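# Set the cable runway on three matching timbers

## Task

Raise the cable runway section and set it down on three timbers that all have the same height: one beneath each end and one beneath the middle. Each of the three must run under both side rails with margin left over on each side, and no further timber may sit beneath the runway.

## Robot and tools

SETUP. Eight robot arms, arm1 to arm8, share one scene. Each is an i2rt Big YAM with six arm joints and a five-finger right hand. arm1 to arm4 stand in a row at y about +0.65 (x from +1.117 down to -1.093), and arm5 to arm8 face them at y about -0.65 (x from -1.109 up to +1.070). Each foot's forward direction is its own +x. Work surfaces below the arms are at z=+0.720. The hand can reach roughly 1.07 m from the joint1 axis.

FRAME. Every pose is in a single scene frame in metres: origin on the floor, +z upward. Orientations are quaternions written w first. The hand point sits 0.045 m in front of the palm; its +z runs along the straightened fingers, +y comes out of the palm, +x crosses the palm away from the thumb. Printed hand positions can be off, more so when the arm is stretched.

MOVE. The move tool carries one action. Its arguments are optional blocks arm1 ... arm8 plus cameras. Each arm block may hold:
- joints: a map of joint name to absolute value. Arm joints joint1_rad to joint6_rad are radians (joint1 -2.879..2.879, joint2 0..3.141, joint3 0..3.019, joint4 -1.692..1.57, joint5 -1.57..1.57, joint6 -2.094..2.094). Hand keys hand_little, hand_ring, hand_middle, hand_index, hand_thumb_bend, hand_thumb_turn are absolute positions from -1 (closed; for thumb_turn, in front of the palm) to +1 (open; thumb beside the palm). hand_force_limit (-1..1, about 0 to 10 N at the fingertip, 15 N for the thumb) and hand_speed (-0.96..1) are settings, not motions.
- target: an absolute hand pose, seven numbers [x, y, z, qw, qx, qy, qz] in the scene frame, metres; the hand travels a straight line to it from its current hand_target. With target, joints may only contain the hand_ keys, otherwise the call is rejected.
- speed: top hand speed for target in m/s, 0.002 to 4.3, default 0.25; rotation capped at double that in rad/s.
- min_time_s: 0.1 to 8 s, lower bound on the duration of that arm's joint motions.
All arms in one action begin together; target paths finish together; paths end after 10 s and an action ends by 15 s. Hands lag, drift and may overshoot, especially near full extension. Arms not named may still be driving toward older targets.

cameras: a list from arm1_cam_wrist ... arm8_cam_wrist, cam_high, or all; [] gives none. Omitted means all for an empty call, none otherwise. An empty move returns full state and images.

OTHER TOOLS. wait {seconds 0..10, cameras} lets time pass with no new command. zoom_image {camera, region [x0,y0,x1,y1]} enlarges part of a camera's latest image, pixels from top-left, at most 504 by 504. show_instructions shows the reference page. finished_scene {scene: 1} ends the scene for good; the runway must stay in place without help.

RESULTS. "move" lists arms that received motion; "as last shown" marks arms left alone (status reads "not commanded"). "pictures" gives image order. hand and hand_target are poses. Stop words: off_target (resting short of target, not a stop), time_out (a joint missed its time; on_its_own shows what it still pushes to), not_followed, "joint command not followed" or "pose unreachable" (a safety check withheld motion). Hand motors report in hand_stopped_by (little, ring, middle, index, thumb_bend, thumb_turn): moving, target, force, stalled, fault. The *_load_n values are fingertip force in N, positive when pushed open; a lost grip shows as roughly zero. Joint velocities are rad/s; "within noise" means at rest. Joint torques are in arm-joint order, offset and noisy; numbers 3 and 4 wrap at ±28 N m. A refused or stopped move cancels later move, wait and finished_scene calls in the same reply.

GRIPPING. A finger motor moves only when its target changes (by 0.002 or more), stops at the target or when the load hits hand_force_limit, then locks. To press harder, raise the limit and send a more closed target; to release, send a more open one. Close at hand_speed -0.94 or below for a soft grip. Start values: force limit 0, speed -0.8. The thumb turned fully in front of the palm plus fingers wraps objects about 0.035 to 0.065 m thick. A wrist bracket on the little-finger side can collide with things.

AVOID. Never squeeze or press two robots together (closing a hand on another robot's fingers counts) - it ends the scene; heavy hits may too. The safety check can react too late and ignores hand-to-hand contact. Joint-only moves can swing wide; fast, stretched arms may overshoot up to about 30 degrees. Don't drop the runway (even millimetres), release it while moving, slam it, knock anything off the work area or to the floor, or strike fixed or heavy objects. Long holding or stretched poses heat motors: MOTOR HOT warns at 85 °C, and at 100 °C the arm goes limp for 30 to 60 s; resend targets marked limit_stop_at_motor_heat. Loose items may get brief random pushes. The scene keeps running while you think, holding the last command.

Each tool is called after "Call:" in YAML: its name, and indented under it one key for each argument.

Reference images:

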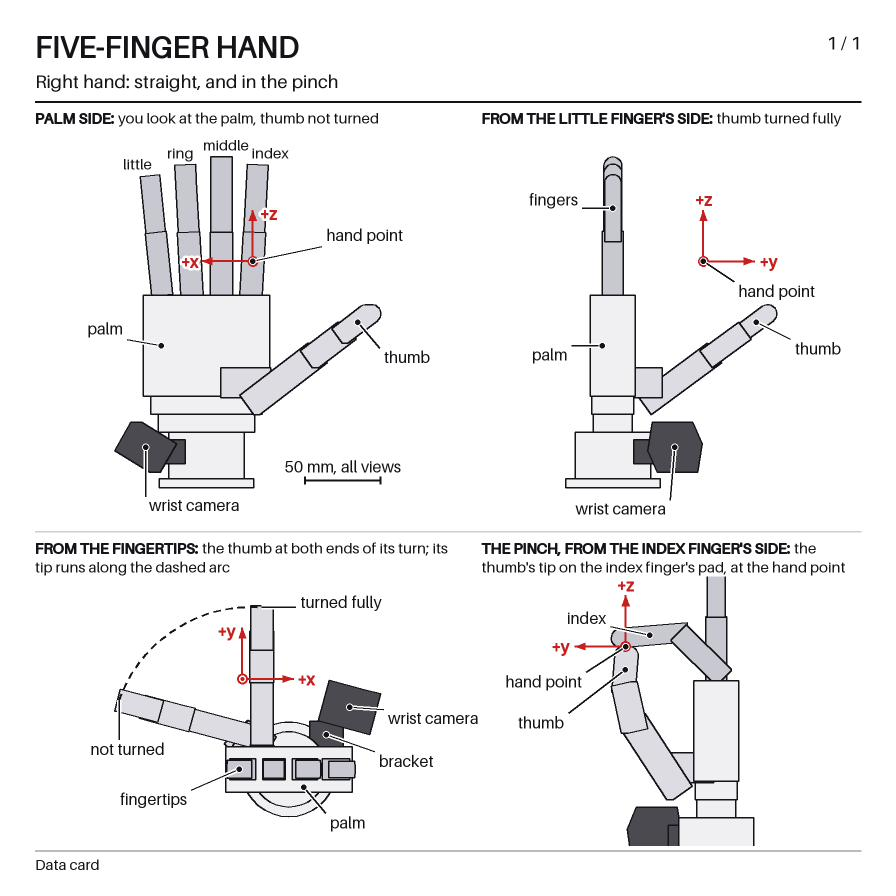

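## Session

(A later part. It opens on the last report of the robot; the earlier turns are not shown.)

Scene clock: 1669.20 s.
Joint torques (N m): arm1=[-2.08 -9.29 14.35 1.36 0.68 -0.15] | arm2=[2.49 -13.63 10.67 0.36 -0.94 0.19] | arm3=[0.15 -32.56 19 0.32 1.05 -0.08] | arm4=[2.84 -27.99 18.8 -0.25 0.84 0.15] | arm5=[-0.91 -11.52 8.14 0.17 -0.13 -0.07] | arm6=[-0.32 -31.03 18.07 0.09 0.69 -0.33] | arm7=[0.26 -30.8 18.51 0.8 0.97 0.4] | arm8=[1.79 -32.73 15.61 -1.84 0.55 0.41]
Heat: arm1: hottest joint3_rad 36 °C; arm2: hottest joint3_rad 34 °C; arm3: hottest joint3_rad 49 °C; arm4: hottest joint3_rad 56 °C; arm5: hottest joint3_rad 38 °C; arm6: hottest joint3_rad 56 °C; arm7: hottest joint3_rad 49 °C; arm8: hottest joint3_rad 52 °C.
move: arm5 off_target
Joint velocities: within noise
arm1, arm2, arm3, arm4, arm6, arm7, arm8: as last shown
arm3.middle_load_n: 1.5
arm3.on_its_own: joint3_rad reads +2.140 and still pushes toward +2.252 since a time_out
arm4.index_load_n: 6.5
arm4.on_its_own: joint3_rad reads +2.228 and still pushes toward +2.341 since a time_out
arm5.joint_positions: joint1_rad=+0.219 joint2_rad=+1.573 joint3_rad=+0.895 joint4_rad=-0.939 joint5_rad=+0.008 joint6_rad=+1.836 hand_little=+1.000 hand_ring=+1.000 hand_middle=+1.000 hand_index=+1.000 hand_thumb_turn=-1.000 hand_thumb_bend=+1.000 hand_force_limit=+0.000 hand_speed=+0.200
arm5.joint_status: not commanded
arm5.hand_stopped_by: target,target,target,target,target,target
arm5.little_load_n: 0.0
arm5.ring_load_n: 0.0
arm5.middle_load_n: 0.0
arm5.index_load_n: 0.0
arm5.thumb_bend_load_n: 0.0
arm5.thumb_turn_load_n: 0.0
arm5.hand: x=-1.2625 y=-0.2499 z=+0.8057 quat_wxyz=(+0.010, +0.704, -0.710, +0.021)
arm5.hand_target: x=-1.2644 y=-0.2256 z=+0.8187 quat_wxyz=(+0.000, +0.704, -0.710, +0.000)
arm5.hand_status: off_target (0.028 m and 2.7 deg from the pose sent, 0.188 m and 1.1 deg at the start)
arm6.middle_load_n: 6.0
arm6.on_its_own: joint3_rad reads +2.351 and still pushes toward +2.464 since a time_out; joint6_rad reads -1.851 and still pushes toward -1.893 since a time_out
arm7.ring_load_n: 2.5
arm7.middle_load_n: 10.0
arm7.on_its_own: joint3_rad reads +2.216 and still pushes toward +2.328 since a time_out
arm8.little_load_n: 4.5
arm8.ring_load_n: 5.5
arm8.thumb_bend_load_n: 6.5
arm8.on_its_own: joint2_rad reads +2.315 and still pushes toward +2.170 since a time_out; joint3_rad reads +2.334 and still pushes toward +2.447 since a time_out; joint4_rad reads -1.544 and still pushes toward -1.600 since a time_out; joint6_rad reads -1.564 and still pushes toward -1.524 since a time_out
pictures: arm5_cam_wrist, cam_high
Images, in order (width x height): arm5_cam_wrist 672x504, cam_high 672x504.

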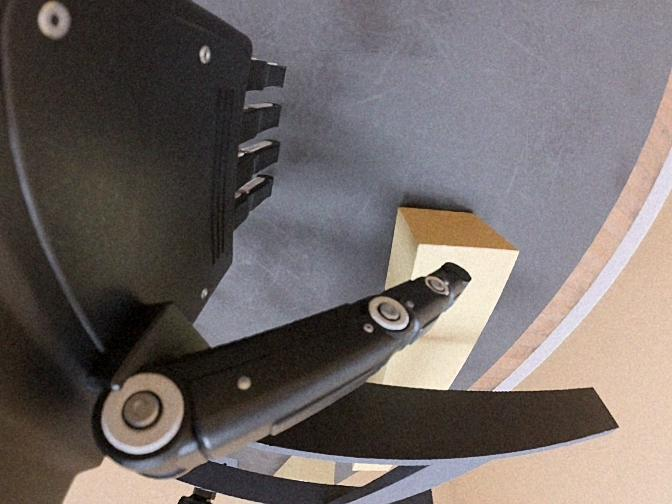

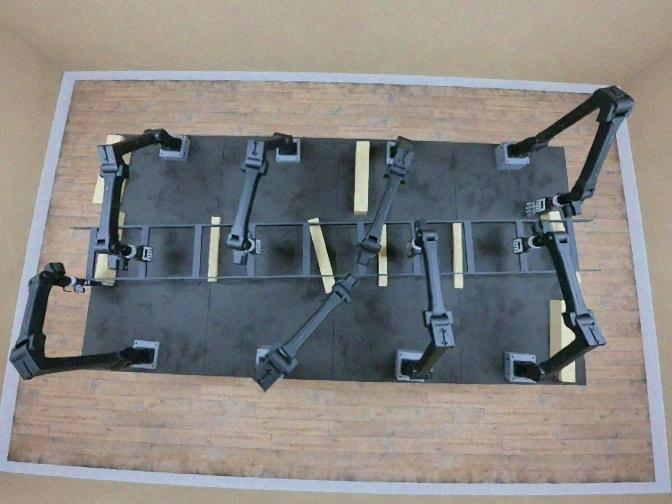

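Call:
move:
  arm5: {"target": [-1.275, -0.2, 0.818, 0, 0.7071, -0.7071, 0], "speed": 0.2}

Call:
move:
  arm5: {"target": [-1.41, -0.2, 0.818, 0, 0.7071, -0.7071, 0], "speed": 0.12}
  cameras: ["cam_high", "arm5_cam_wrist"]

Scene clock: 1676.50 s.
Joint torques (N m): arm1=[-1.79 -9.11 14.41 1.39 0.67 -0.12] | arm2=[2.26 -13.45 10.66 0.57 -0.94 0.21] | arm3=[0.26 -32.5 19 0.29 1.05 -0.09] | arm4=[3.31 -28.63 18.91 -0.17 0.9 0.17] | arm5=[-0.26 -12.51 8.4 -0.43 -0.11 -0.12] | arm6=[-0.26 -31.15 18.02 0.06 0.68 -0.32] | arm7=[0.26 -30.74 18.5 0.8 0.97 0.4] | arm8=[1.85 -32.79 15.61 -1.84 0.56 0.41]
Heat: arm1: hottest joint3_rad 37 °C; arm2: hottest joint3_rad 33 °C; arm3: hottest joint3_rad 49 °C; arm4: hottest joint3_rad 56 °C; arm5: hottest joint3_rad 38 °C; arm6: hottest joint3_rad 57 °C; arm7: hottest joint3_rad 49 °C; arm8: hottest joint3_rad 52 °C.
move: arm5 off_target
Joint velocities: within noise
arm1, arm2, arm3, arm4, arm6, arm7, arm8: as last shown
arm3.little_load_n: 0.5
arm3.middle_load_n: 1.0
arm3.on_its_own: joint3_rad reads +2.140 and still pushes toward +2.252 since a time_out
arm4.on_its_own: joint3_rad reads +2.228 and still pushes toward +2.341 since a time_out
arm5.joint_positions: joint1_rad=+0.219 joint2_rad=+1.634 joint3_rad=+0.971 joint4_rad=-0.939 joint5_rad=+0.008 joint6_rad=+1.834 hand_little=+1.000 hand_ring=+1.000 hand_middle=+1.000 hand_index=+1.000 hand_thumb_turn=-1.000 hand_thumb_bend=+1.000 hand_force_limit=+0.000 hand_speed=+0.200
arm5.joint_status: not commanded
arm5.hand_stopped_by: target,target,target,target,target,target
arm5.little_load_n: 0.0
arm5.ring_load_n: 0.0
arm5.middle_load_n: 0.0
arm5.index_load_n: 0.0
arm5.thumb_bend_load_n: 0.0
arm5.thumb_turn_load_n: 0.0
arm5.hand: x=-1.2704 y=-0.2202 z=+0.8059 quat_wxyz=(+0.007, +0.704, -0.710, +0.015)
arm5.hand_target: x=-1.2747 y=-0.2007 z=+0.8183 quat_wxyz=(+0.000, +0.707, -0.707, +0.000)
arm5.hand_status: off_target (0.024 m and 1.9 deg from the pose sent, 0.053 m and 2.7 deg at the start)
arm6.on_its_own: joint3_rad reads +2.351 and still pushes toward +2.464 since a time_out; joint6_rad reads -1.851 and still pushes toward -1.893 since a time_out
arm7.little_load_n: 0.5
arm7.thumb_bend_load_n: 4.5
arm7.on_its_own: joint3_rad reads +2.216 and still pushes toward +2.328 since a time_out
arm8.ring_load_n: 6.0
arm8.on_its_own: joint2_rad reads +2.315 and still pushes toward +2.170 since a time_out; joint3_rad reads +2.334 and still pushes toward +2.447 since a time_out; joint4_rad reads -1.544 and still pushes toward -1.600 since a time_out; joint6_rad reads -1.564 and still pushes toward -1.524 since a time_out
pictures: none

Scene clock: 1678.47 s.
Joint torques (N m): arm1=[-2.2 -9.35 14.38 1.42 0.67 -0.14] | arm2=[2.37 -13.68 10.66 0.46 -0.95 0.24] | arm3=[0.32 -32.38 18.99 0.31 1.05 -0.07] | arm4=[2.96 -28.51 19.06 -0.13 0.86 0.14] | arm5=[2.02 -13.63 9.39 -0.08 -0.33 0.13] | arm6=[-0.26 -30.97 18.02 0.1 0.68 -0.33] | arm7=[0.26 -30.8 18.51 0.8 0.97 0.4] | arm8=[1.79 -32.79 15.62 -1.84 0.55 0.41]
Heat: arm1: hottest joint3_rad 37 °C; arm2: hottest joint3_rad 33 °C; arm3: hottest joint3_rad 49 °C; arm4: hottest joint3_rad 56 °C; arm5: hottest joint3_rad 38 °C; arm6: hottest joint3_rad 57 °C; arm7: hottest joint3_rad 49 °C; arm8: hottest joint3_rad 52 °C.
move: arm5 off_target
Joint velocities: within noise
arm1, arm2, arm3, arm4, arm6, arm7, arm8: as last shown
arm2.index_load_n: -3.5
arm3.little_load_n: 0.0
arm3.index_load_n: 13.5
arm3.on_its_own: joint3_rad reads +2.140 and still pushes toward +2.252 since a time_out
arm4.ring_load_n: 0.5
arm4.middle_load_n: 3.5
arm4.index_load_n: 7.0
arm4.on_its_own: joint3_rad reads +2.228 and still pushes toward +2.341 since a time_out
arm5.joint_positions: joint1_rad=+0.465 joint2_rad=+1.740 joint3_rad=+1.115 joint4_rad=-0.992 joint5_rad=+0.014 joint6_rad=+2.074 hand_little=+1.000 hand_ring=+1.000 hand_middle=+1.000 hand_index=+1.000 hand_thumb_turn=-1.000 hand_thumb_bend=+1.000 hand_force_limit=+0.000 hand_speed=+0.200
arm5.joint_status: not commanded
arm5.hand_stopped_by: target,target,target,target,target,target
arm5.little_load_n: 0.0
arm5.ring_load_n: 0.0
arm5.middle_load_n: 0.0
arm5.index_load_n: 0.0
arm5.thumb_bend_load_n: 0.0
arm5.thumb_turn_load_n: 0.0
arm5.hand: x=-1.3832 y=-0.2182 z=+0.8048 quat_wxyz=(+0.002, +0.707, -0.707, +0.023)
arm5.hand_target: x=-1.4091 y=-0.2017 z=+0.8189 quat_wxyz=(-0.001, +0.710, -0.705, +0.000)
arm5.hand_status: off_target (0.035 m and 2.7 deg from the pose sent, 0.142 m and 1.9 deg at the start)
arm6.ring_load_n: 1.5
arm6.on_its_own: joint3_rad reads +2.351 and still pushes toward +2.464 since a time_out; joint6_rad reads -1.851 and still pushes toward -1.893 since a time_out
arm7.little_load_n: 0.0
arm7.thumb_bend_load_n: 4.0
arm7.on_its_own: joint3_rad reads +2.216 and still pushes toward +2.328 since a time_out
arm8.little_load_n: 4.0
arm8.on_its_own: joint2_rad reads +2.315 and still pushes toward +2.170 since a time_out; joint3_rad reads +2.334 and still pushes toward +2.447 since a time_out; joint4_rad reads -1.544 and still pushes toward -1.600 since a time_out; joint6_rad reads -1.564 and still pushes toward -1.524 since a time_out
pictures: arm5_cam_wrist, cam_high
Images, in order (width x height): arm5_cam_wrist 672x504, cam_high 672x504.

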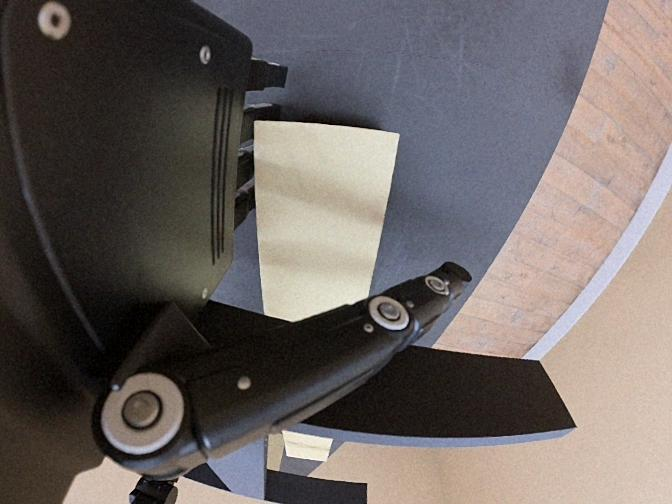

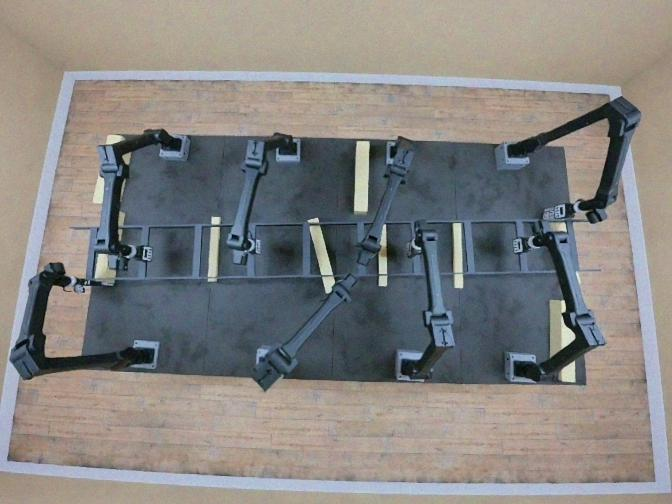

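Call:
move:
  arm5: {"target": [-1.37, -0.42, 0.83, 0, 0.7071, -0.7071, 0], "speed": 0.3}

Call:
move:
  arm5: {"target": [-1.40, -0.42, 0.814, 0, 1, 0, 0], "speed": 0.6, "joints": {"hand_thumb_turn": 1}}

Call:
move:
  arm5: {"target": [-1.40, -0.25, 0.814, 0, 1, 0, 0], "speed": 0.15}
  arm1: {"target": [1.450, 0.245, 0.814, 0, 0, 1, 0], "speed": 0.1}
  cameras: ["cam_high", "arm5_cam_wrist"]

Scene clock: 1692.50 s.
Joint torques (N m): arm1=[-2.02 -9 14.38 1.37 0.67 -0.14] | arm2=[2.02 -13.68 10.62 0.54 -0.94 0.22] | arm3=[0.26 -32.5 18.95 0.39 1.05 -0.07] | arm4=[2.96 -28.69 18.8 -0.17 0.86 0.17] | arm5=[0.91 -8.94 4.88 -0.05 -0.26 0.09] | arm6=[-0.21 -31.09 18 0.08 0.67 -0.32] | arm7=[0.32 -30.8 18.51 0.79 0.97 0.4] | arm8=[1.85 -32.79 15.61 -1.83 0.56 0.4]
Heat: arm1: hottest joint3_rad 37 °C; arm2: hottest joint3_rad 33 °C; arm3: hottest joint3_rad 50 °C; arm4: hottest joint3_rad 56 °C; arm5: hottest joint3_rad 38 °C; arm6: hottest joint3_rad 57 °C; arm7: hottest joint3_rad 50 °C; arm8: hottest joint3_rad 53 °C.
move: arm5 off_target
Joint velocities: within noise
arm1, arm2, arm3, arm4, arm6, arm7, arm8: as last shown
arm1.middle_load_n: -0.5
arm2.thumb_turn_load_n: 0.5
arm3.index_load_n: 14.0
arm3.on_its_own: joint3_rad reads +2.140 and still pushes toward +2.252 since a time_out
arm4.middle_load_n: 3.0
arm4.on_its_own: joint3_rad reads +2.228 and still pushes toward +2.341 since a time_out
arm5.joint_positions: joint1_rad=+0.648 joint2_rad=+1.290 joint3_rad=+0.655 joint4_rad=-0.947 joint5_rad=-0.089 joint6_rad=+2.089 hand_little=+1.000 hand_ring=+1.000 hand_middle=+1.000 hand_index=+1.000 hand_thumb_turn=-1.000 hand_thumb_bend=+1.000 hand_force_limit=+0.000 hand_speed=+0.200
arm5.joint_status: not commanded
arm5.hand_stopped_by: target,target,target,target,target,target
arm5.little_load_n: 0.0
arm5.ring_load_n: 0.0
arm5.middle_load_n: 0.0
arm5.index_load_n: 0.0
arm5.thumb_bend_load_n: 0.0
arm5.thumb_turn_load_n: 0.0
arm5.hand: x=-1.3680 y=-0.4131 z=+0.8292 quat_wxyz=(+0.047, +0.763, -0.645, -0.004)
arm5.hand_target: x=-1.3694 y=-0.4185 z=+0.8297 quat_wxyz=(+0.048, +0.763, -0.645, -0.005)
arm5.hand_status: off_target (0.007 m and 10.9 deg from the pose sent, 0.204 m and 2.7 deg at the start; a joint's target at an end of its range on 44 of 45 steps)
arm6.on_its_own: joint3_rad reads +2.351 and still pushes toward +2.464 since a time_out; joint6_rad reads -1.851 and still pushes toward -1.893 since a time_out
arm7.ring_load_n: 2.0
arm7.on_its_own: joint3_rad reads +2.216 and still pushes toward +2.328 since a time_out
arm8.little_load_n: 4.5
arm8.on_its_own: joint2_rad reads +2.315 and still pushes toward +2.170 since a time_out; joint3_rad reads +2.334 and still pushes toward +2.447 since a time_out; joint4_rad reads -1.544 and still pushes toward -1.600 since a time_out; joint6_rad reads -1.564 and still pushes toward -1.524 since a time_out
pictures: none

Scene clock: 1694.93 s.
Joint torques (N m): arm1=[-1.79 -9.41 14.37 1.4 0.68 -0.17] | arm2=[2.37 -13.92 10.69 0.46 -0.93 0.2] | arm3=[0.32 -32.38 19.03 0.34 1.04 -0.07] | arm4=[3.14 -28.81 18.85 -0.27 0.8 0.15] | arm5=[0.85 -10.87 8.14 0.21 -0.11 -0.13] | arm6=[-0.32 -31.03 18 0.1 0.68 -0.33] | arm7=[0.32 -30.74 18.51 0.79 0.97 0.4] | arm8=[1.9 -32.79 15.61 -1.83 0.56 0.41]
Heat: arm1: hottest joint3_rad 37 °C; arm2: hottest joint3_rad 33 °C; arm3: hottest joint3_rad 50 °C; arm4: hottest joint3_rad 56 °C; arm5: hottest joint3_rad 38 °C; arm6: hottest joint3_rad 57 °C; arm7: hottest joint3_rad 50 °C; arm8: hottest joint3_rad 53 °C.
move: arm5 off_target
Joint velocities: within noise
arm1, arm2: as last shown
arm1.ring_load_n: -1.0
arm1.middle_load_n: -1.0
arm2.index_load_n: -4.0
arm2.thumb_turn_load_n: 0.0
arm3.joint_positions: joint1_rad=+0.091 joint2_rad=+2.233 joint3_rad=+2.140 joint4_rad=-1.583 joint5_rad=-0.016 joint6_rad=-1.515 hand_little=-0.500 hand_ring=-0.500 hand_middle=-0.500 hand_index=-0.498 hand_thumb_turn=-1.000 hand_thumb_bend=+0.425 hand_force_limit=-0.200 hand_speed=-0.800
arm3.joint_status: not commanded
arm3.hand_stopped_by: target,target,target,target,force,target
arm3.little_load_n: 0.0
arm3.ring_load_n: 0.0
arm3.middle_load_n: 1.0
arm3.index_load_n: 14.0
arm3.thumb_bend_load_n: 6.0
arm3.thumb_turn_load_n: 0.0
arm3.on_its_own: joint3_rad reads +2.140 and still pushes toward +2.252 since a time_out
arm3.hand: x=-0.4795 y=+0.0178 z=+0.8617 quat_wxyz=(-0.042, +0.702, -0.710, -0.032)
arm3.hand_target: x=-0.4890 y=-0.0137 z=+0.9855 quat_wxyz=(+0.055, +0.702, -0.707, +0.056)
arm3.hand_status: not commanded
arm4.joint_positions: joint1_rad=+0.165 joint2_rad=+2.249 joint3_rad=+2.228 joint4_rad=-1.524 joint5_rad=+0.012 joint6_rad=-1.443 hand_little=-0.500 hand_ring=-0.500 hand_middle=-0.500 hand_index=-0.499 hand_thumb_turn=-1.000 hand_thumb_bend=+0.416 hand_force_limit=-0.200 hand_speed=-0.800
arm4.joint_status: not commanded
arm4.hand_stopped_by: target,target,target,target,force,target
arm4.little_load_n: 0.0
arm4.ring_load_n: 1.0
arm4.middle_load_n: 3.0
arm4.index_load_n: 6.5
arm4.thumb_bend_load_n: 6.5
arm4.thumb_turn_load_n: 0.0
arm4.on_its_own: joint3_rad reads +2.228 and still pushes toward +2.341 since a time_out
arm4.hand: x=-1.0677 y=-0.0205 z=+0.8665 quat_wxyz=(+0.004, +0.707, -0.707, +0.007)
arm4.hand_target: x=-1.0608 y=-0.0363 z=+0.9970 quat_wxyz=(+0.080, +0.701, -0.703, +0.092)
arm4.hand_status: not commanded
arm5.joint_positions: joint1_rad=+0.694 joint2_rad=+1.547 joint3_rad=+0.850 joint4_rad=-0.921 joint5_rad=+0.008 joint6_rad=+0.756 hand_little=+1.000 hand_ring=+1.000 hand_middle=+1.000 hand_index=+1.000 hand_thumb_turn=+1.000 hand_thumb_bend=+1.000 hand_force_limit=+0.000 hand_speed=+0.200
arm5.joint_status: all done
arm5.hand_stopped_by: target,target,target,target,target,target
arm5.little_load_n: 0.0
arm5.ring_load_n: 0.0
arm5.middle_load_n: 0.0
arm5.index_load_n: 0.0
arm5.thumb_bend_load_n: 0.0
arm5.thumb_turn_load_n: 0.0
arm5.hand: x=-1.3812 y=-0.4345 z=+0.8055 quat_wxyz=(+0.016, +1.000, -0.012, +0.017)
arm5.hand_target: x=-1.3998 y=-0.4206 z=+0.8149 quat_wxyz=(+0.000, +1.000, +0.000, +0.000)
arm5.hand_status: off_target (0.025 m and 3.0 deg from the pose sent, 0.036 m and 80.6 deg at the start; pose on its path clipped on 1 of 73 steps)
arm6.joint_positions: joint1_rad=-0.297 joint2_rad=+2.274 joint3_rad=+2.351 joint4_rad=-1.686 joint5_rad=-0.060 joint6_rad=-1.851 hand_little=-0.500 hand_ring=-0.500 hand_middle=-0.499 hand_index=-0.499 hand_thumb_turn=-1.000 hand_thumb_bend=+0.423 hand_force_limit=-0.400 hand_speed=-0.800
arm6.joint_status: not commanded
arm6.hand_stopped_by: target,target,target,target,force,target
arm6.little_load_n: 0.5
arm6.ring_load_n: 1.5
arm6.middle_load_n: 6.0
arm6.index_load_n: 9.5
arm6.thumb_bend_load_n: 4.0
arm6.thumb_turn_load_n: 0.0
arm6.on_its_own: joint3_rad reads +2.351 and still pushes toward +2.464 since a time_out; joint6_rad reads -1.851 and still pushes toward -1.893 since a time_out
arm6.hand: x=-0.1205 y=-0.0334 z=+0.8683 quat_wxyz=(-0.013, +0.728, +0.685, -0.034)
arm6.hand_target: x=-0.1216 y=-0.0133 z=+0.9909 quat_wxyz=(-0.058, +0.706, +0.702, +0.072)
arm6.hand_status: not commanded
arm7.joint_positions: joint1_rad=-0.179 joint2_rad=+2.220 joint3_rad=+2.216 joint4_rad=-1.626 joint5_rad=-0.036 joint6_rad=-1.756 hand_little=-0.500 hand_ring=-0.500 hand_middle=-0.499 hand_index=-0.498 hand_thumb_turn=-1.000 hand_thumb_bend=+0.422 hand_force_limit=-0.200 hand_speed=-0.800
arm7.joint_status: not commanded
arm7.hand_stopped_by: target,target,target,target,force,target
arm7.little_load_n: 0.0
arm7.ring_load_n: 2.5
arm7.middle_load_n: 10.0
arm7.index_load_n: 14.0
arm7.thumb_bend_load_n: 4.0
arm7.thumb_turn_load_n: 0.0
arm7.on_its_own: joint3_rad reads +2.216 and still pushes toward +2.328 since a time_out
arm7.hand: x=+0.4916 y=-0.0087 z=+0.8674 quat_wxyz=(+0.002, +0.698, +0.715, -0.036)
arm7.hand_target: x=+0.4930 y=+0.0146 z=+0.9980 quat_wxyz=(-0.070, +0.703, +0.703, +0.081)
arm7.hand_status: not commanded
arm8.joint_positions: joint1_rad=+0.088 joint2_rad=+2.315 joint3_rad=+2.334 joint4_rad=-1.544 joint5_rad=-0.004 joint6_rad=-1.564 hand_little=-0.500 hand_ring=-0.499 hand_middle=-0.496 hand_index=-0.477 hand_thumb_turn=-1.000 hand_thumb_bend=+0.435 hand_force_limit=-0.200 hand_speed=-0.800
arm8.joint_status: not commanded
arm8.hand_stopped_by: target,target,force,force,force,target
arm8.little_load_n: 4.0
arm8.ring_load_n: 6.0
arm8.middle_load_n: 5.0
arm8.index_load_n: 0.0
arm8.thumb_bend_load_n: 6.5
arm8.thumb_turn_load_n: 0.0
arm8.on_its_own: joint2_rad reads +2.315 and still pushes toward +2.170 since a time_out; joint3_rad reads +2.334 and still pushes toward +2.447 since a time_out; joint4_rad reads -1.544 and still pushes toward -1.600 since a time_out; joint6_rad reads -1.564 and still pushes toward -1.524 since a time_out
arm8.hand: x=+1.1025 y=+0.0424 z=+0.8709 quat_wxyz=(-0.019, +0.695, +0.718, +0.013)
arm8.hand_target: x=+1.0977 y=+0.0438 z=+1.0117 quat_wxyz=(-0.089, +0.702, +0.702, +0.085)
arm8.hand_status: not commanded
pictures: none

Scene clock: 1696.80 s.
Joint torques (N m): arm1=[-2.9 -9.29 15.66 1.95 0.83 -0.19] | arm2=[2.43 -13.63 10.7 0.49 -0.94 0.2] | arm3=[0.15 -32.56 18.97 0.34 1.16 -0.07] | arm4=[2.73 -27.63 18.92 -0.27 0.97 0.15] | arm5=[-2.73 -14.74 10.81 0.7 0.81 0.03] | arm6=[-0.21 -31.03 18 0.06 0.66 -0.35] | arm7=[0.32 -30.74 18.48 1.05 0.97 0.4] | arm8=[1.96 -32.79 15.57 -1.31 0.55 0.41]
Heat: arm1: hottest joint3_rad 38 °C; arm2: hottest joint3_rad 33 °C; arm3: hottest joint3_rad 50 °C; arm4: hottest joint3_rad 56 °C; arm5: hottest joint3_rad 37 °C; arm6: hottest joint3_rad 57 °C; arm7: hottest joint3_rad 50 °C; arm8: hottest joint3_rad 53 °C.
move: arm1 off_target; arm5 off_target
Joint velocities: within noise
arm1.joint_positions: joint1_rad=+0.650 joint2_rad=+1.827 joint3_rad=+1.435 joint4_rad=-1.284 joint5_rad=-0.020 joint6_rad=+0.595 hand_little=+1.000 hand_ring=+1.000 hand_middle=+1.000 hand_index=+1.000 hand_thumb_turn=+1.000 hand_thumb_bend=+1.000 hand_force_limit=+0.000 hand_speed=-0.800
arm1.joint_status: not commanded
arm1.hand_stopped_by: target,target,target,target,target,target
arm1.little_load_n: -0.5
arm1.ring_load_n: -1.5
arm1.middle_load_n: -2.0
arm1.index_load_n: 0.0
arm1.thumb_bend_load_n: 0.0
arm1.thumb_turn_load_n: 0.0
arm1.hand: x=+1.4410 y=+0.3038 z=+0.8050 quat_wxyz=(+0.023, +0.007, -0.998, -0.050)
arm1.hand_target: x=+1.4466 y=+0.2487 z=+0.8166 quat_wxyz=(+0.001, -0.001, -1.000, +0.001)
arm1.hand_status: off_target (0.060 m and 6.4 deg from the pose sent, 0.063 m and 4.9 deg at the start)
arm2, arm3, arm4, arm6, arm7, arm8: as last shown
arm2.index_load_n: -3.5
arm3.joint_positions: joint1_rad=+0.091 joint2_rad=+2.234 joint3_rad=+2.140 joint4_rad=-1.583 joint5_rad=-0.020 joint6_rad=-1.513 hand_little=-0.500 hand_ring=-0.500 hand_middle=-0.500 hand_index=-0.498 hand_thumb_turn=-1.000 hand_thumb_bend=+0.425 hand_force_limit=-0.200 hand_speed=-0.800
arm3.index_load_n: 13.0
arm3.on_its_own: joint3_rad reads +2.140 and still pushes toward +2.252 since a time_out
arm3.hand: x=-0.4789 y=+0.0179 z=+0.8611 quat_wxyz=(-0.044, +0.702, -0.711, -0.032)
arm3.hand_target: x=-0.4888 y=-0.0137 z=+0.9854 quat_wxyz=(+0.055, +0.702, -0.708, +0.056)
arm4.joint_positions: joint1_rad=+0.165 joint2_rad=+2.249 joint3_rad=+2.228 joint4_rad=-1.529 joint5_rad=+0.009 joint6_rad=-1.443 hand_little=-0.500 hand_ring=-0.500 hand_middle=-0.500 hand_index=-0.499 hand_thumb_turn=-1.000 hand_thumb_bend=+0.416 hand_force_limit=-0.200 hand_speed=-0.800
arm4.little_load_n: 0.5
arm4.ring_load_n: 0.0
arm4.middle_load_n: 2.5
arm4.index_load_n: 7.5
arm4.on_its_own: joint3_rad reads +2.228 and still pushes toward +2.341 since a time_out
arm4.hand: x=-1.0673 y=-0.0192 z=+0.8662 quat_wxyz=(+0.001, +0.707, -0.707, +0.006)
arm4.hand_target: x=-1.0609 y=-0.0354 z=+0.9968 quat_wxyz=(+0.079, +0.701, -0.703, +0.091)
arm5.joint_positions: joint1_rad=+0.520 joint2_rad=+1.836 joint3_rad=+1.238 joint4_rad=-1.057 joint5_rad=-0.020 joint6_rad=+0.512 hand_little=+1.000 hand_ring=+1.000 hand_middle=+1.000 hand_index=+1.000 hand_thumb_turn=+1.000 hand_thumb_bend=+1.000 hand_force_limit=+0.000 hand_speed=+0.200
arm5.joint_status: not commanded
arm5.hand_stopped_by: target,target,target,target,target,target
arm5.little_load_n: 0.0
arm5.ring_load_n: 0.0
arm5.middle_load_n: -2.5
arm5.index_load_n: -1.0
arm5.thumb_bend_load_n: 0.0
arm5.thumb_turn_load_n: 0.0
arm5.hand: x=-1.3941 y=-0.3009 z=+0.8076 quat_wxyz=(+0.042, +0.999, +0.022, +0.011)
arm5.hand_target: x=-1.3984 y=-0.2536 z=+0.8166 quat_wxyz=(+0.002, +1.000, +0.003, -0.002)
arm5.hand_status: off_target (0.052 m and 5.6 deg from the pose sent, 0.186 m and 3.0 deg at the start)
arm6.joint_positions: joint1_rad=-0.298 joint2_rad=+2.274 joint3_rad=+2.351 joint4_rad=-1.686 joint5_rad=-0.060 joint6_rad=-1.848 hand_little=-0.500 hand_ring=-0.500 hand_middle=-0.499 hand_index=-0.499 hand_thumb_turn=-1.000 hand_thumb_bend=+0.423 hand_force_limit=-0.400 hand_speed=-0.800
arm6.little_load_n: 0.0
arm6.index_load_n: 9.0
arm6.on_its_own: joint3_rad reads +2.351 and still pushes toward +2.464 since a time_out; joint6_rad reads -1.848 and still pushes toward -1.893 since a time_out
arm6.hand: x=-0.1201 y=-0.0338 z=+0.8683 quat_wxyz=(-0.013, +0.729, +0.684, -0.034)
arm6.hand_target: x=-0.1218 y=-0.0133 z=+0.9910 quat_wxyz=(-0.058, +0.706, +0.702, +0.072)
arm7.joint_positions: joint1_rad=-0.179 joint2_rad=+2.220 joint3_rad=+2.216 joint4_rad=-1.633 joint5_rad=-0.036 joint6_rad=-1.756 hand_little=-0.500 hand_ring=-0.500 hand_middle=-0.499 hand_index=-0.498 hand_thumb_turn=-1.000 hand_thumb_bend=+0.422 hand_force_limit=-0.200 hand_speed=-0.800
arm7.ring_load_n: 2.0
arm7.middle_load_n: 9.5
arm7.index_load_n: 13.5
arm7.on_its_own: joint3_rad reads +2.216 and still pushes toward +2.328 since a time_out
arm7.hand: x=+0.4912 y=-0.0108 z=+0.8675 quat_wxyz=(+0.004, +0.698, +0.715, -0.039)
arm7.hand_target: x=+0.4930 y=+0.0146 z=+0.9979 quat_wxyz=(-0.070, +0.703, +0.703, +0.080)
arm8.joint_positions: joint1_rad=+0.088 joint2_rad=+2.315 joint3_rad=+2.334 joint4_rad=-1.558 joint5_rad=-0.004 joint6_rad=-1.564 hand_little=-0.500 hand_ring=-0.499 hand_middle=-0.496 hand_index=-0.477 hand_thumb_turn=-1.000 hand_thumb_bend=+0.435 hand_force_limit=-0.200 hand_speed=-0.800
arm8.little_load_n: 3.0
arm8.ring_load_n: 5.5
arm8.middle_load_n: 6.0
arm8.index_load_n: 1.0
arm8.on_its_own: joint2_rad reads +2.315 and still pushes toward +2.170 since a time_out; joint3_rad reads +2.334 and still pushes toward +2.447 since a time_out; joint6_rad reads -1.564 and still pushes toward -1.524 since a time_out
arm8.hand: x=+1.1031 y=+0.0386 z=+0.8712 quat_wxyz=(-0.014, +0.696, +0.718, +0.008)
arm8.hand_target: x=+1.0975 y=+0.0437 z=+1.0117 quat_wxyz=(-0.089, +0.701, +0.702, +0.085)
pictures: arm5_cam_wrist, cam_high
Images, in order (width x height): arm5_cam_wrist 672x504, cam_high 672x504.

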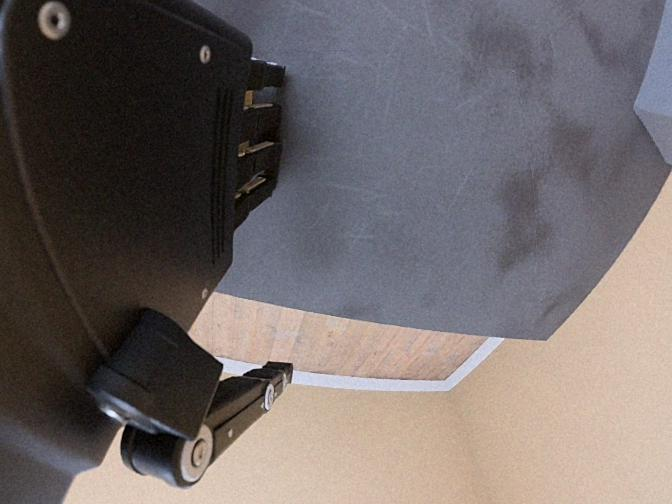

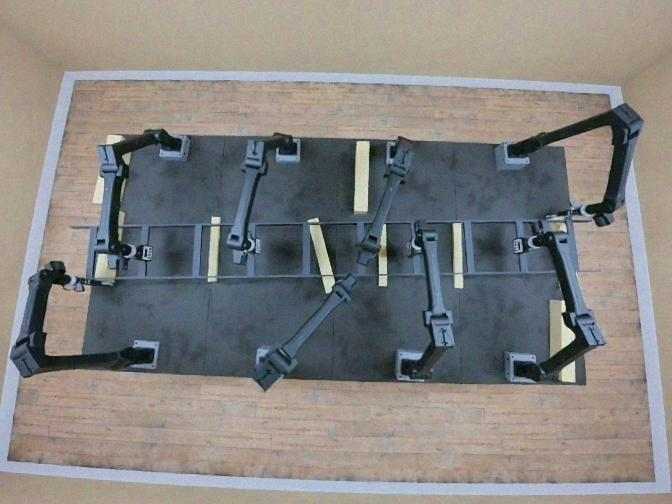

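Call:
zoom_image:
  camera: "cam_high"
  region: [60, 200, 170, 300]

Call:
zoom_image:
  camera: "cam_high"
  region: [510, 190, 620, 290]

Call:
move:
  cameras: ["arm1_cam_wrist", "arm8_cam_wrist", "arm4_cam_wrist"]

Scaled by 4.582.

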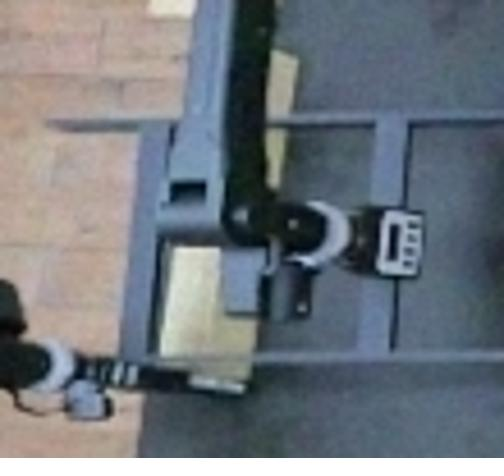

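Scaled by 4.582.

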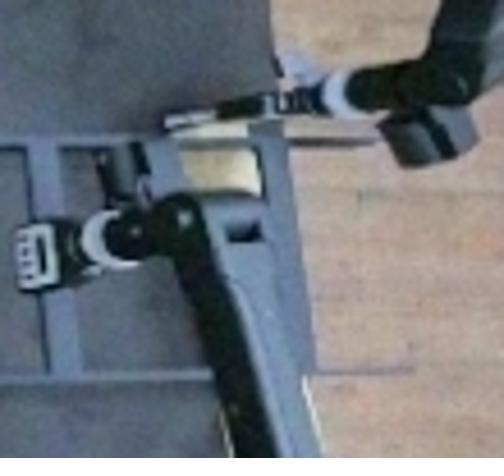

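Scene clock: 1713.30 s.
Joint torques (N m): arm1=[-3.25 -8.88 15.68 1.94 0.8 -0.18] | arm2=[2.26 -13.63 10.67 0.5 -0.94 0.22] | arm3=[0.26 -32.73 18.99 0.35 1.16 -0.08] | arm4=[2.61 -28.28 18.95 -0.27 0.92 0.15] | arm5=[-2.73 -14.56 10.7 0.85 0.82 0.01] | arm6=[-0.21 -31.03 18.04 0.08 0.66 -0.34] | arm7=[0.26 -30.8 18.48 1.06 0.96 0.4] | arm8=[1.9 -32.67 15.6 -1.33 0.55 0.41]
Heat: arm1: hottest joint3_rad 40 °C; arm2: hottest joint3_rad 33 °C; arm3: hottest joint3_rad 50 °C; arm4: hottest joint3_rad 56 °C; arm5: hottest joint3_rad 39 °C; arm6: hottest joint3_rad 57 °C; arm7: hottest joint3_rad 50 °C; arm8: hottest joint3_rad 53 °C.
Joint velocities: within noise
arm1.joint_positions: joint1_rad=+0.650 joint2_rad=+1.827 joint3_rad=+1.435 joint4_rad=-1.284 joint5_rad=-0.020 joint6_rad=+0.595 hand_little=+1.000 hand_ring=+1.000 hand_middle=+1.000 hand_index=+1.000 hand_thumb_turn=+1.000 hand_thumb_bend=+1.000 hand_force_limit=+0.000 hand_speed=-0.800
arm1.joint_status: not commanded
arm1.hand_stopped_by: target,target,target,target,target,target
arm1.little_load_n: 0.0
arm1.ring_load_n: -1.5
arm1.middle_load_n: -2.0
arm1.index_load_n: 0.0
arm1.thumb_bend_load_n: 0.0
arm1.thumb_turn_load_n: 0.0
arm1.hand: x=+1.4410 y=+0.3038 z=+0.8050 quat_wxyz=(+0.023, +0.007, -0.998, -0.050) (m; scene frame)
arm1.hand_target: x=+1.4466 y=+0.2487 z=+0.8166 quat_wxyz=(+0.001, -0.001, -1.000, +0.001) (m; scene frame)
arm1.hand_status: off_target (0.060 m and 6.4 deg from the pose sent, 0.063 m and 4.9 deg at the start)
arm2.joint_positions: joint1_rad=-0.702 joint2_rad=+1.967 joint3_rad=+1.478 joint4_rad=-1.119 joint5_rad=+0.024 joint6_rad=-0.718 hand_little=+1.000 hand_ring=+1.000 hand_middle=+1.000 hand_index=+1.000 hand_thumb_turn=+1.000 hand_thumb_bend=+1.000 hand_force_limit=+0.000 hand_speed=-0.800
arm2.joint_status: not commanded
arm2.hand_stopped_by: target,target,target,target,target,target
arm2.little_load_n: 0.0
arm2.ring_load_n: 0.0
arm2.middle_load_n: 0.0
arm2.index_load_n: -4.0
arm2.thumb_bend_load_n: 0.0
arm2.thumb_turn_load_n: 0.0
arm2.hand: x=+0.0044 y=+0.2930 z=+0.8170 quat_wxyz=(+0.001, -0.004, -1.000, -0.019) (m; scene frame)
arm2.hand_target: x=+0.0111 y=+0.2595 z=+0.8128 quat_wxyz=(+0.000, +0.001, -1.000, +0.000) (m; scene frame)
arm2.hand_status: not commanded
arm3.joint_positions: joint1_rad=+0.091 joint2_rad=+2.234 joint3_rad=+2.140 joint4_rad=-1.583 joint5_rad=-0.020 joint6_rad=-1.513 hand_little=-0.500 hand_ring=-0.500 hand_middle=-0.500 hand_index=-0.498 hand_thumb_turn=-1.000 hand_thumb_bend=+0.425 hand_force_limit=-0.200 hand_speed=-0.800
arm3.joint_status: not commanded
arm3.hand_stopped_by: target,target,target,target,force,target
arm3.little_load_n: 0.0
arm3.ring_load_n: 0.0
arm3.middle_load_n: 1.0
arm3.index_load_n: 13.5
arm3.thumb_bend_load_n: 6.5
arm3.thumb_turn_load_n: 0.0
arm3.on_its_own: joint3_rad reads +2.140 and still pushes toward +2.252 since a time_out
arm3.hand: x=-0.4789 y=+0.0179 z=+0.8611 quat_wxyz=(-0.044, +0.702, -0.711, -0.032) (m; scene frame)
arm3.hand_target: x=-0.4888 y=-0.0137 z=+0.9854 quat_wxyz=(+0.055, +0.702, -0.708, +0.056) (m; scene frame)
arm3.hand_status: not commanded
arm4.joint_positions: joint1_rad=+0.165 joint2_rad=+2.249 joint3_rad=+2.228 joint4_rad=-1.529 joint5_rad=+0.009 joint6_rad=-1.443 hand_little=-0.500 hand_ring=-0.500 hand_middle=-0.500 hand_index=-0.499 hand_thumb_turn=-1.000 hand_thumb_bend=+0.416 hand_force_limit=-0.200 hand_speed=-0.800
arm4.joint_status: not commanded
arm4.hand_stopped_by: target,target,target,target,force,target
arm4.little_load_n: 0.0
arm4.ring_load_n: 0.0
arm4.middle_load_n: 3.0
arm4.index_load_n: 7.5
arm4.thumb_bend_load_n: 6.5
arm4.thumb_turn_load_n: 0.0
arm4.on_its_own: joint3_rad reads +2.228 and still pushes toward +2.341 since a time_out
arm4.hand: x=-1.0673 y=-0.0192 z=+0.8662 quat_wxyz=(+0.001, +0.707, -0.707, +0.006) (m; scene frame)
arm4.hand_target: x=-1.0609 y=-0.0354 z=+0.9968 quat_wxyz=(+0.079, +0.701, -0.703, +0.091) (m; scene frame)
arm4.hand_status: not commanded
arm5.joint_positions: joint1_rad=+0.520 joint2_rad=+1.836 joint3_rad=+1.239 joint4_rad=-1.059 joint5_rad=-0.020 joint6_rad=+0.512 hand_little=+1.000 hand_ring=+1.000 hand_middle=+1.000 hand_index=+1.000 hand_thumb_turn=+1.000 hand_thumb_bend=+1.000 hand_force_limit=+0.000 hand_speed=+0.200
arm5.joint_status: not commanded
arm5.hand_stopped_by: target,target,target,target,target,target
arm5.little_load_n: 0.0
arm5.ring_load_n: 0.0
arm5.middle_load_n: -2.5
arm5.index_load_n: -1.0
arm5.thumb_bend_load_n: 0.0
arm5.thumb_turn_load_n: 0.0
arm5.hand: x=-1.3940 y=-0.3011 z=+0.8078 quat_wxyz=(+0.042, +0.999, +0.022, +0.011) (m; scene frame)
arm5.hand_target: x=-1.3983 y=-0.2538 z=+0.8167 quat_wxyz=(+0.003, +1.000, +0.003, -0.002) (m; scene frame)
arm5.hand_status: off_target (0.052 m and 5.6 deg from the pose sent, 0.186 m and 3.0 deg at the start)
arm6.joint_positions: joint1_rad=-0.298 joint2_rad=+2.274 joint3_rad=+2.351 joint4_rad=-1.686 joint5_rad=-0.060 joint6_rad=-1.848 hand_little=-0.500 hand_ring=-0.500 hand_middle=-0.499 hand_index=-0.499 hand_thumb_turn=-1.000 hand_thumb_bend=+0.423 hand_force_limit=-0.400 hand_speed=-0.800
arm6.joint_status: not commanded
arm6.hand_stopped_by: target,target,target,target,force,target
arm6.little_load_n: 0.0
arm6.ring_load_n: 1.5
arm6.middle_load_n: 6.0
arm6.index_load_n: 9.0
arm6.thumb_bend_load_n: 4.0
arm6.thumb_turn_load_n: 0.0
arm6.on_its_own: joint3_rad reads +2.351 and still pushes toward +2.464 since a time_out; joint6_rad reads -1.848 and still pushes toward -1.893 since a time_out
arm6.hand: x=-0.1201 y=-0.0338 z=+0.8683 quat_wxyz=(-0.013, +0.729, +0.684, -0.034) (m; scene frame)
arm6.hand_target: x=-0.1218 y=-0.0133 z=+0.9910 quat_wxyz=(-0.058, +0.706, +0.702, +0.072) (m; scene frame)
arm6.hand_status: not commanded
arm7.joint_positions: joint1_rad=-0.179 joint2_rad=+2.220 joint3_rad=+2.216 joint4_rad=-1.633 joint5_rad=-0.036 joint6_rad=-1.756 hand_little=-0.500 hand_ring=-0.500 hand_middle=-0.499 hand_index=-0.498 hand_thumb_turn=-1.000 hand_thumb_bend=+0.422 hand_force_limit=-0.200 hand_speed=-0.800
arm7.joint_status: not commanded
arm7.hand_stopped_by: target,target,target,target,force,target
arm7.little_load_n: 0.0
arm7.ring_load_n: 2.0
arm7.middle_load_n: 10.0
arm7.index_load_n: 13.5
arm7.thumb_bend_load_n: 4.0
arm7.thumb_turn_load_n: 0.0
arm7.on_its_own: joint3_rad reads +2.216 and still pushes toward +2.328 since a time_out
arm7.hand: x=+0.4912 y=-0.0108 z=+0.8675 quat_wxyz=(+0.004, +0.698, +0.715, -0.039) (m; scene frame)
arm7.hand_target: x=+0.4930 y=+0.0146 z=+0.9979 quat_wxyz=(-0.070, +0.703, +0.703, +0.080) (m; scene frame)
arm7.hand_status: not commanded
arm8.joint_positions: joint1_rad=+0.088 joint2_rad=+2.315 joint3_rad=+2.334 joint4_rad=-1.558 joint5_rad=-0.004 joint6_rad=-1.564 hand_little=-0.500 hand_ring=-0.499 hand_middle=-0.496 hand_index=-0.477 hand_thumb_turn=-1.000 hand_thumb_bend=+0.435 hand_force_limit=-0.200 hand_speed=-0.800
arm8.joint_status: not commanded
arm8.hand_stopped_by: target,target,force,force,force,target
arm8.little_load_n: 3.0
arm8.ring_load_n: 5.5
arm8.middle_load_n: 6.0
arm8.index_load_n: 0.5
arm8.thumb_bend_load_n: 6.5
arm8.thumb_turn_load_n: 0.0
arm8.on_its_own: joint2_rad reads +2.315 and still pushes toward +2.170 since a time_out; joint3_rad reads +2.334 and still pushes toward +2.447 since a time_out; joint6_rad reads -1.564 and still pushes toward -1.524 since a time_out
arm8.hand: x=+1.1031 y=+0.0386 z=+0.8712 quat_wxyz=(-0.014, +0.696, +0.718, +0.008) (m; scene frame)
arm8.hand_target: x=+1.0975 y=+0.0437 z=+1.0117 quat_wxyz=(-0.089, +0.701, +0.702, +0.085) (m; scene frame)
arm8.hand_status: not commanded
pictures: arm1_cam_wrist, arm4_cam_wrist, arm8_cam_wrist
Images, in order (width x height): arm1_cam_wrist 672x504, arm4_cam_wrist 672x504, arm8_cam_wrist 672x504.

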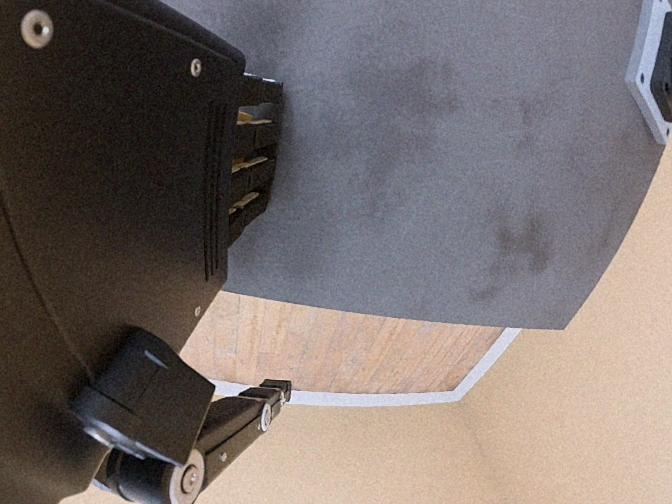

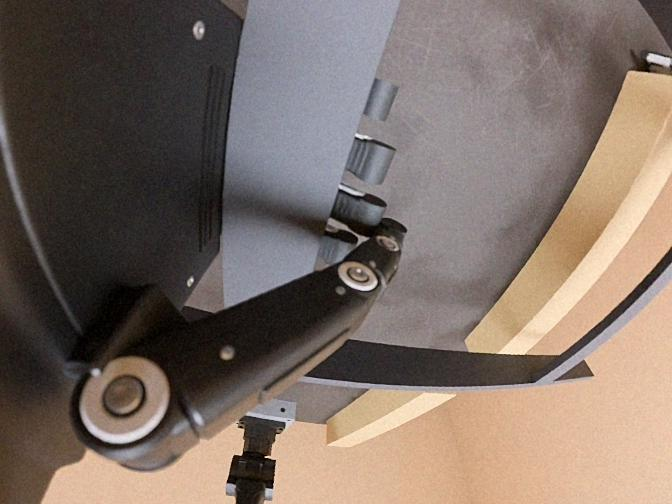

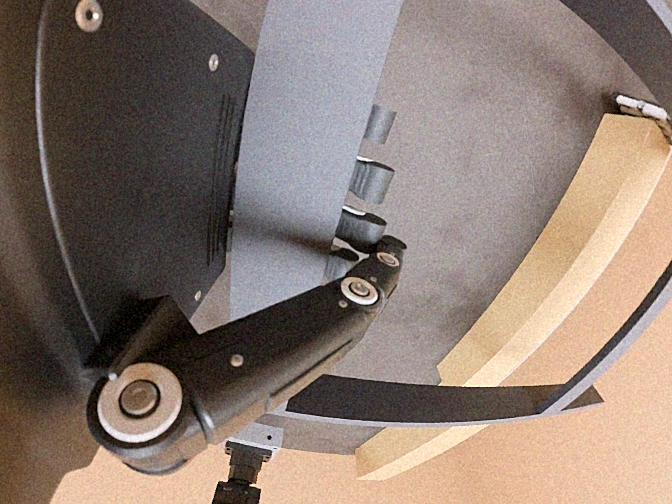

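Call:
zoom_image:
  camera: "arm8_cam_wrist"
  region: [472, 0, 672, 200]

Call:
zoom_image:
  camera: "arm4_cam_wrist"
  region: [472, 0, 672, 200]

Scaled by 2.520 from the camera's image (finer frame: 960x720).

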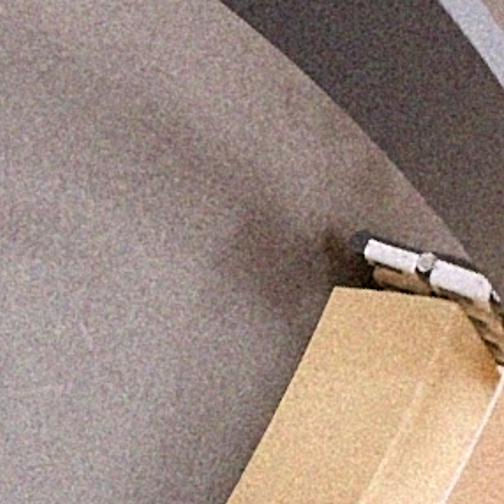

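Scaled by 2.520 from the camera's image (finer frame: 960x720).

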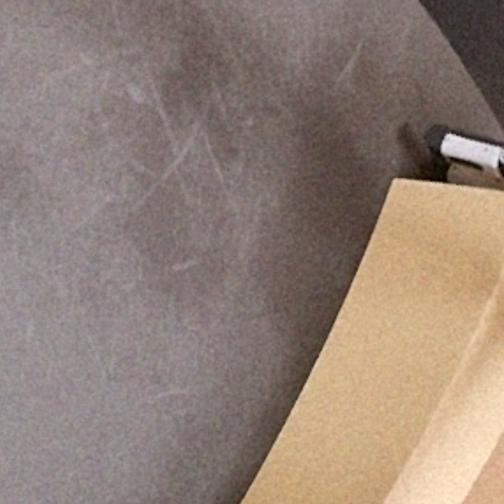

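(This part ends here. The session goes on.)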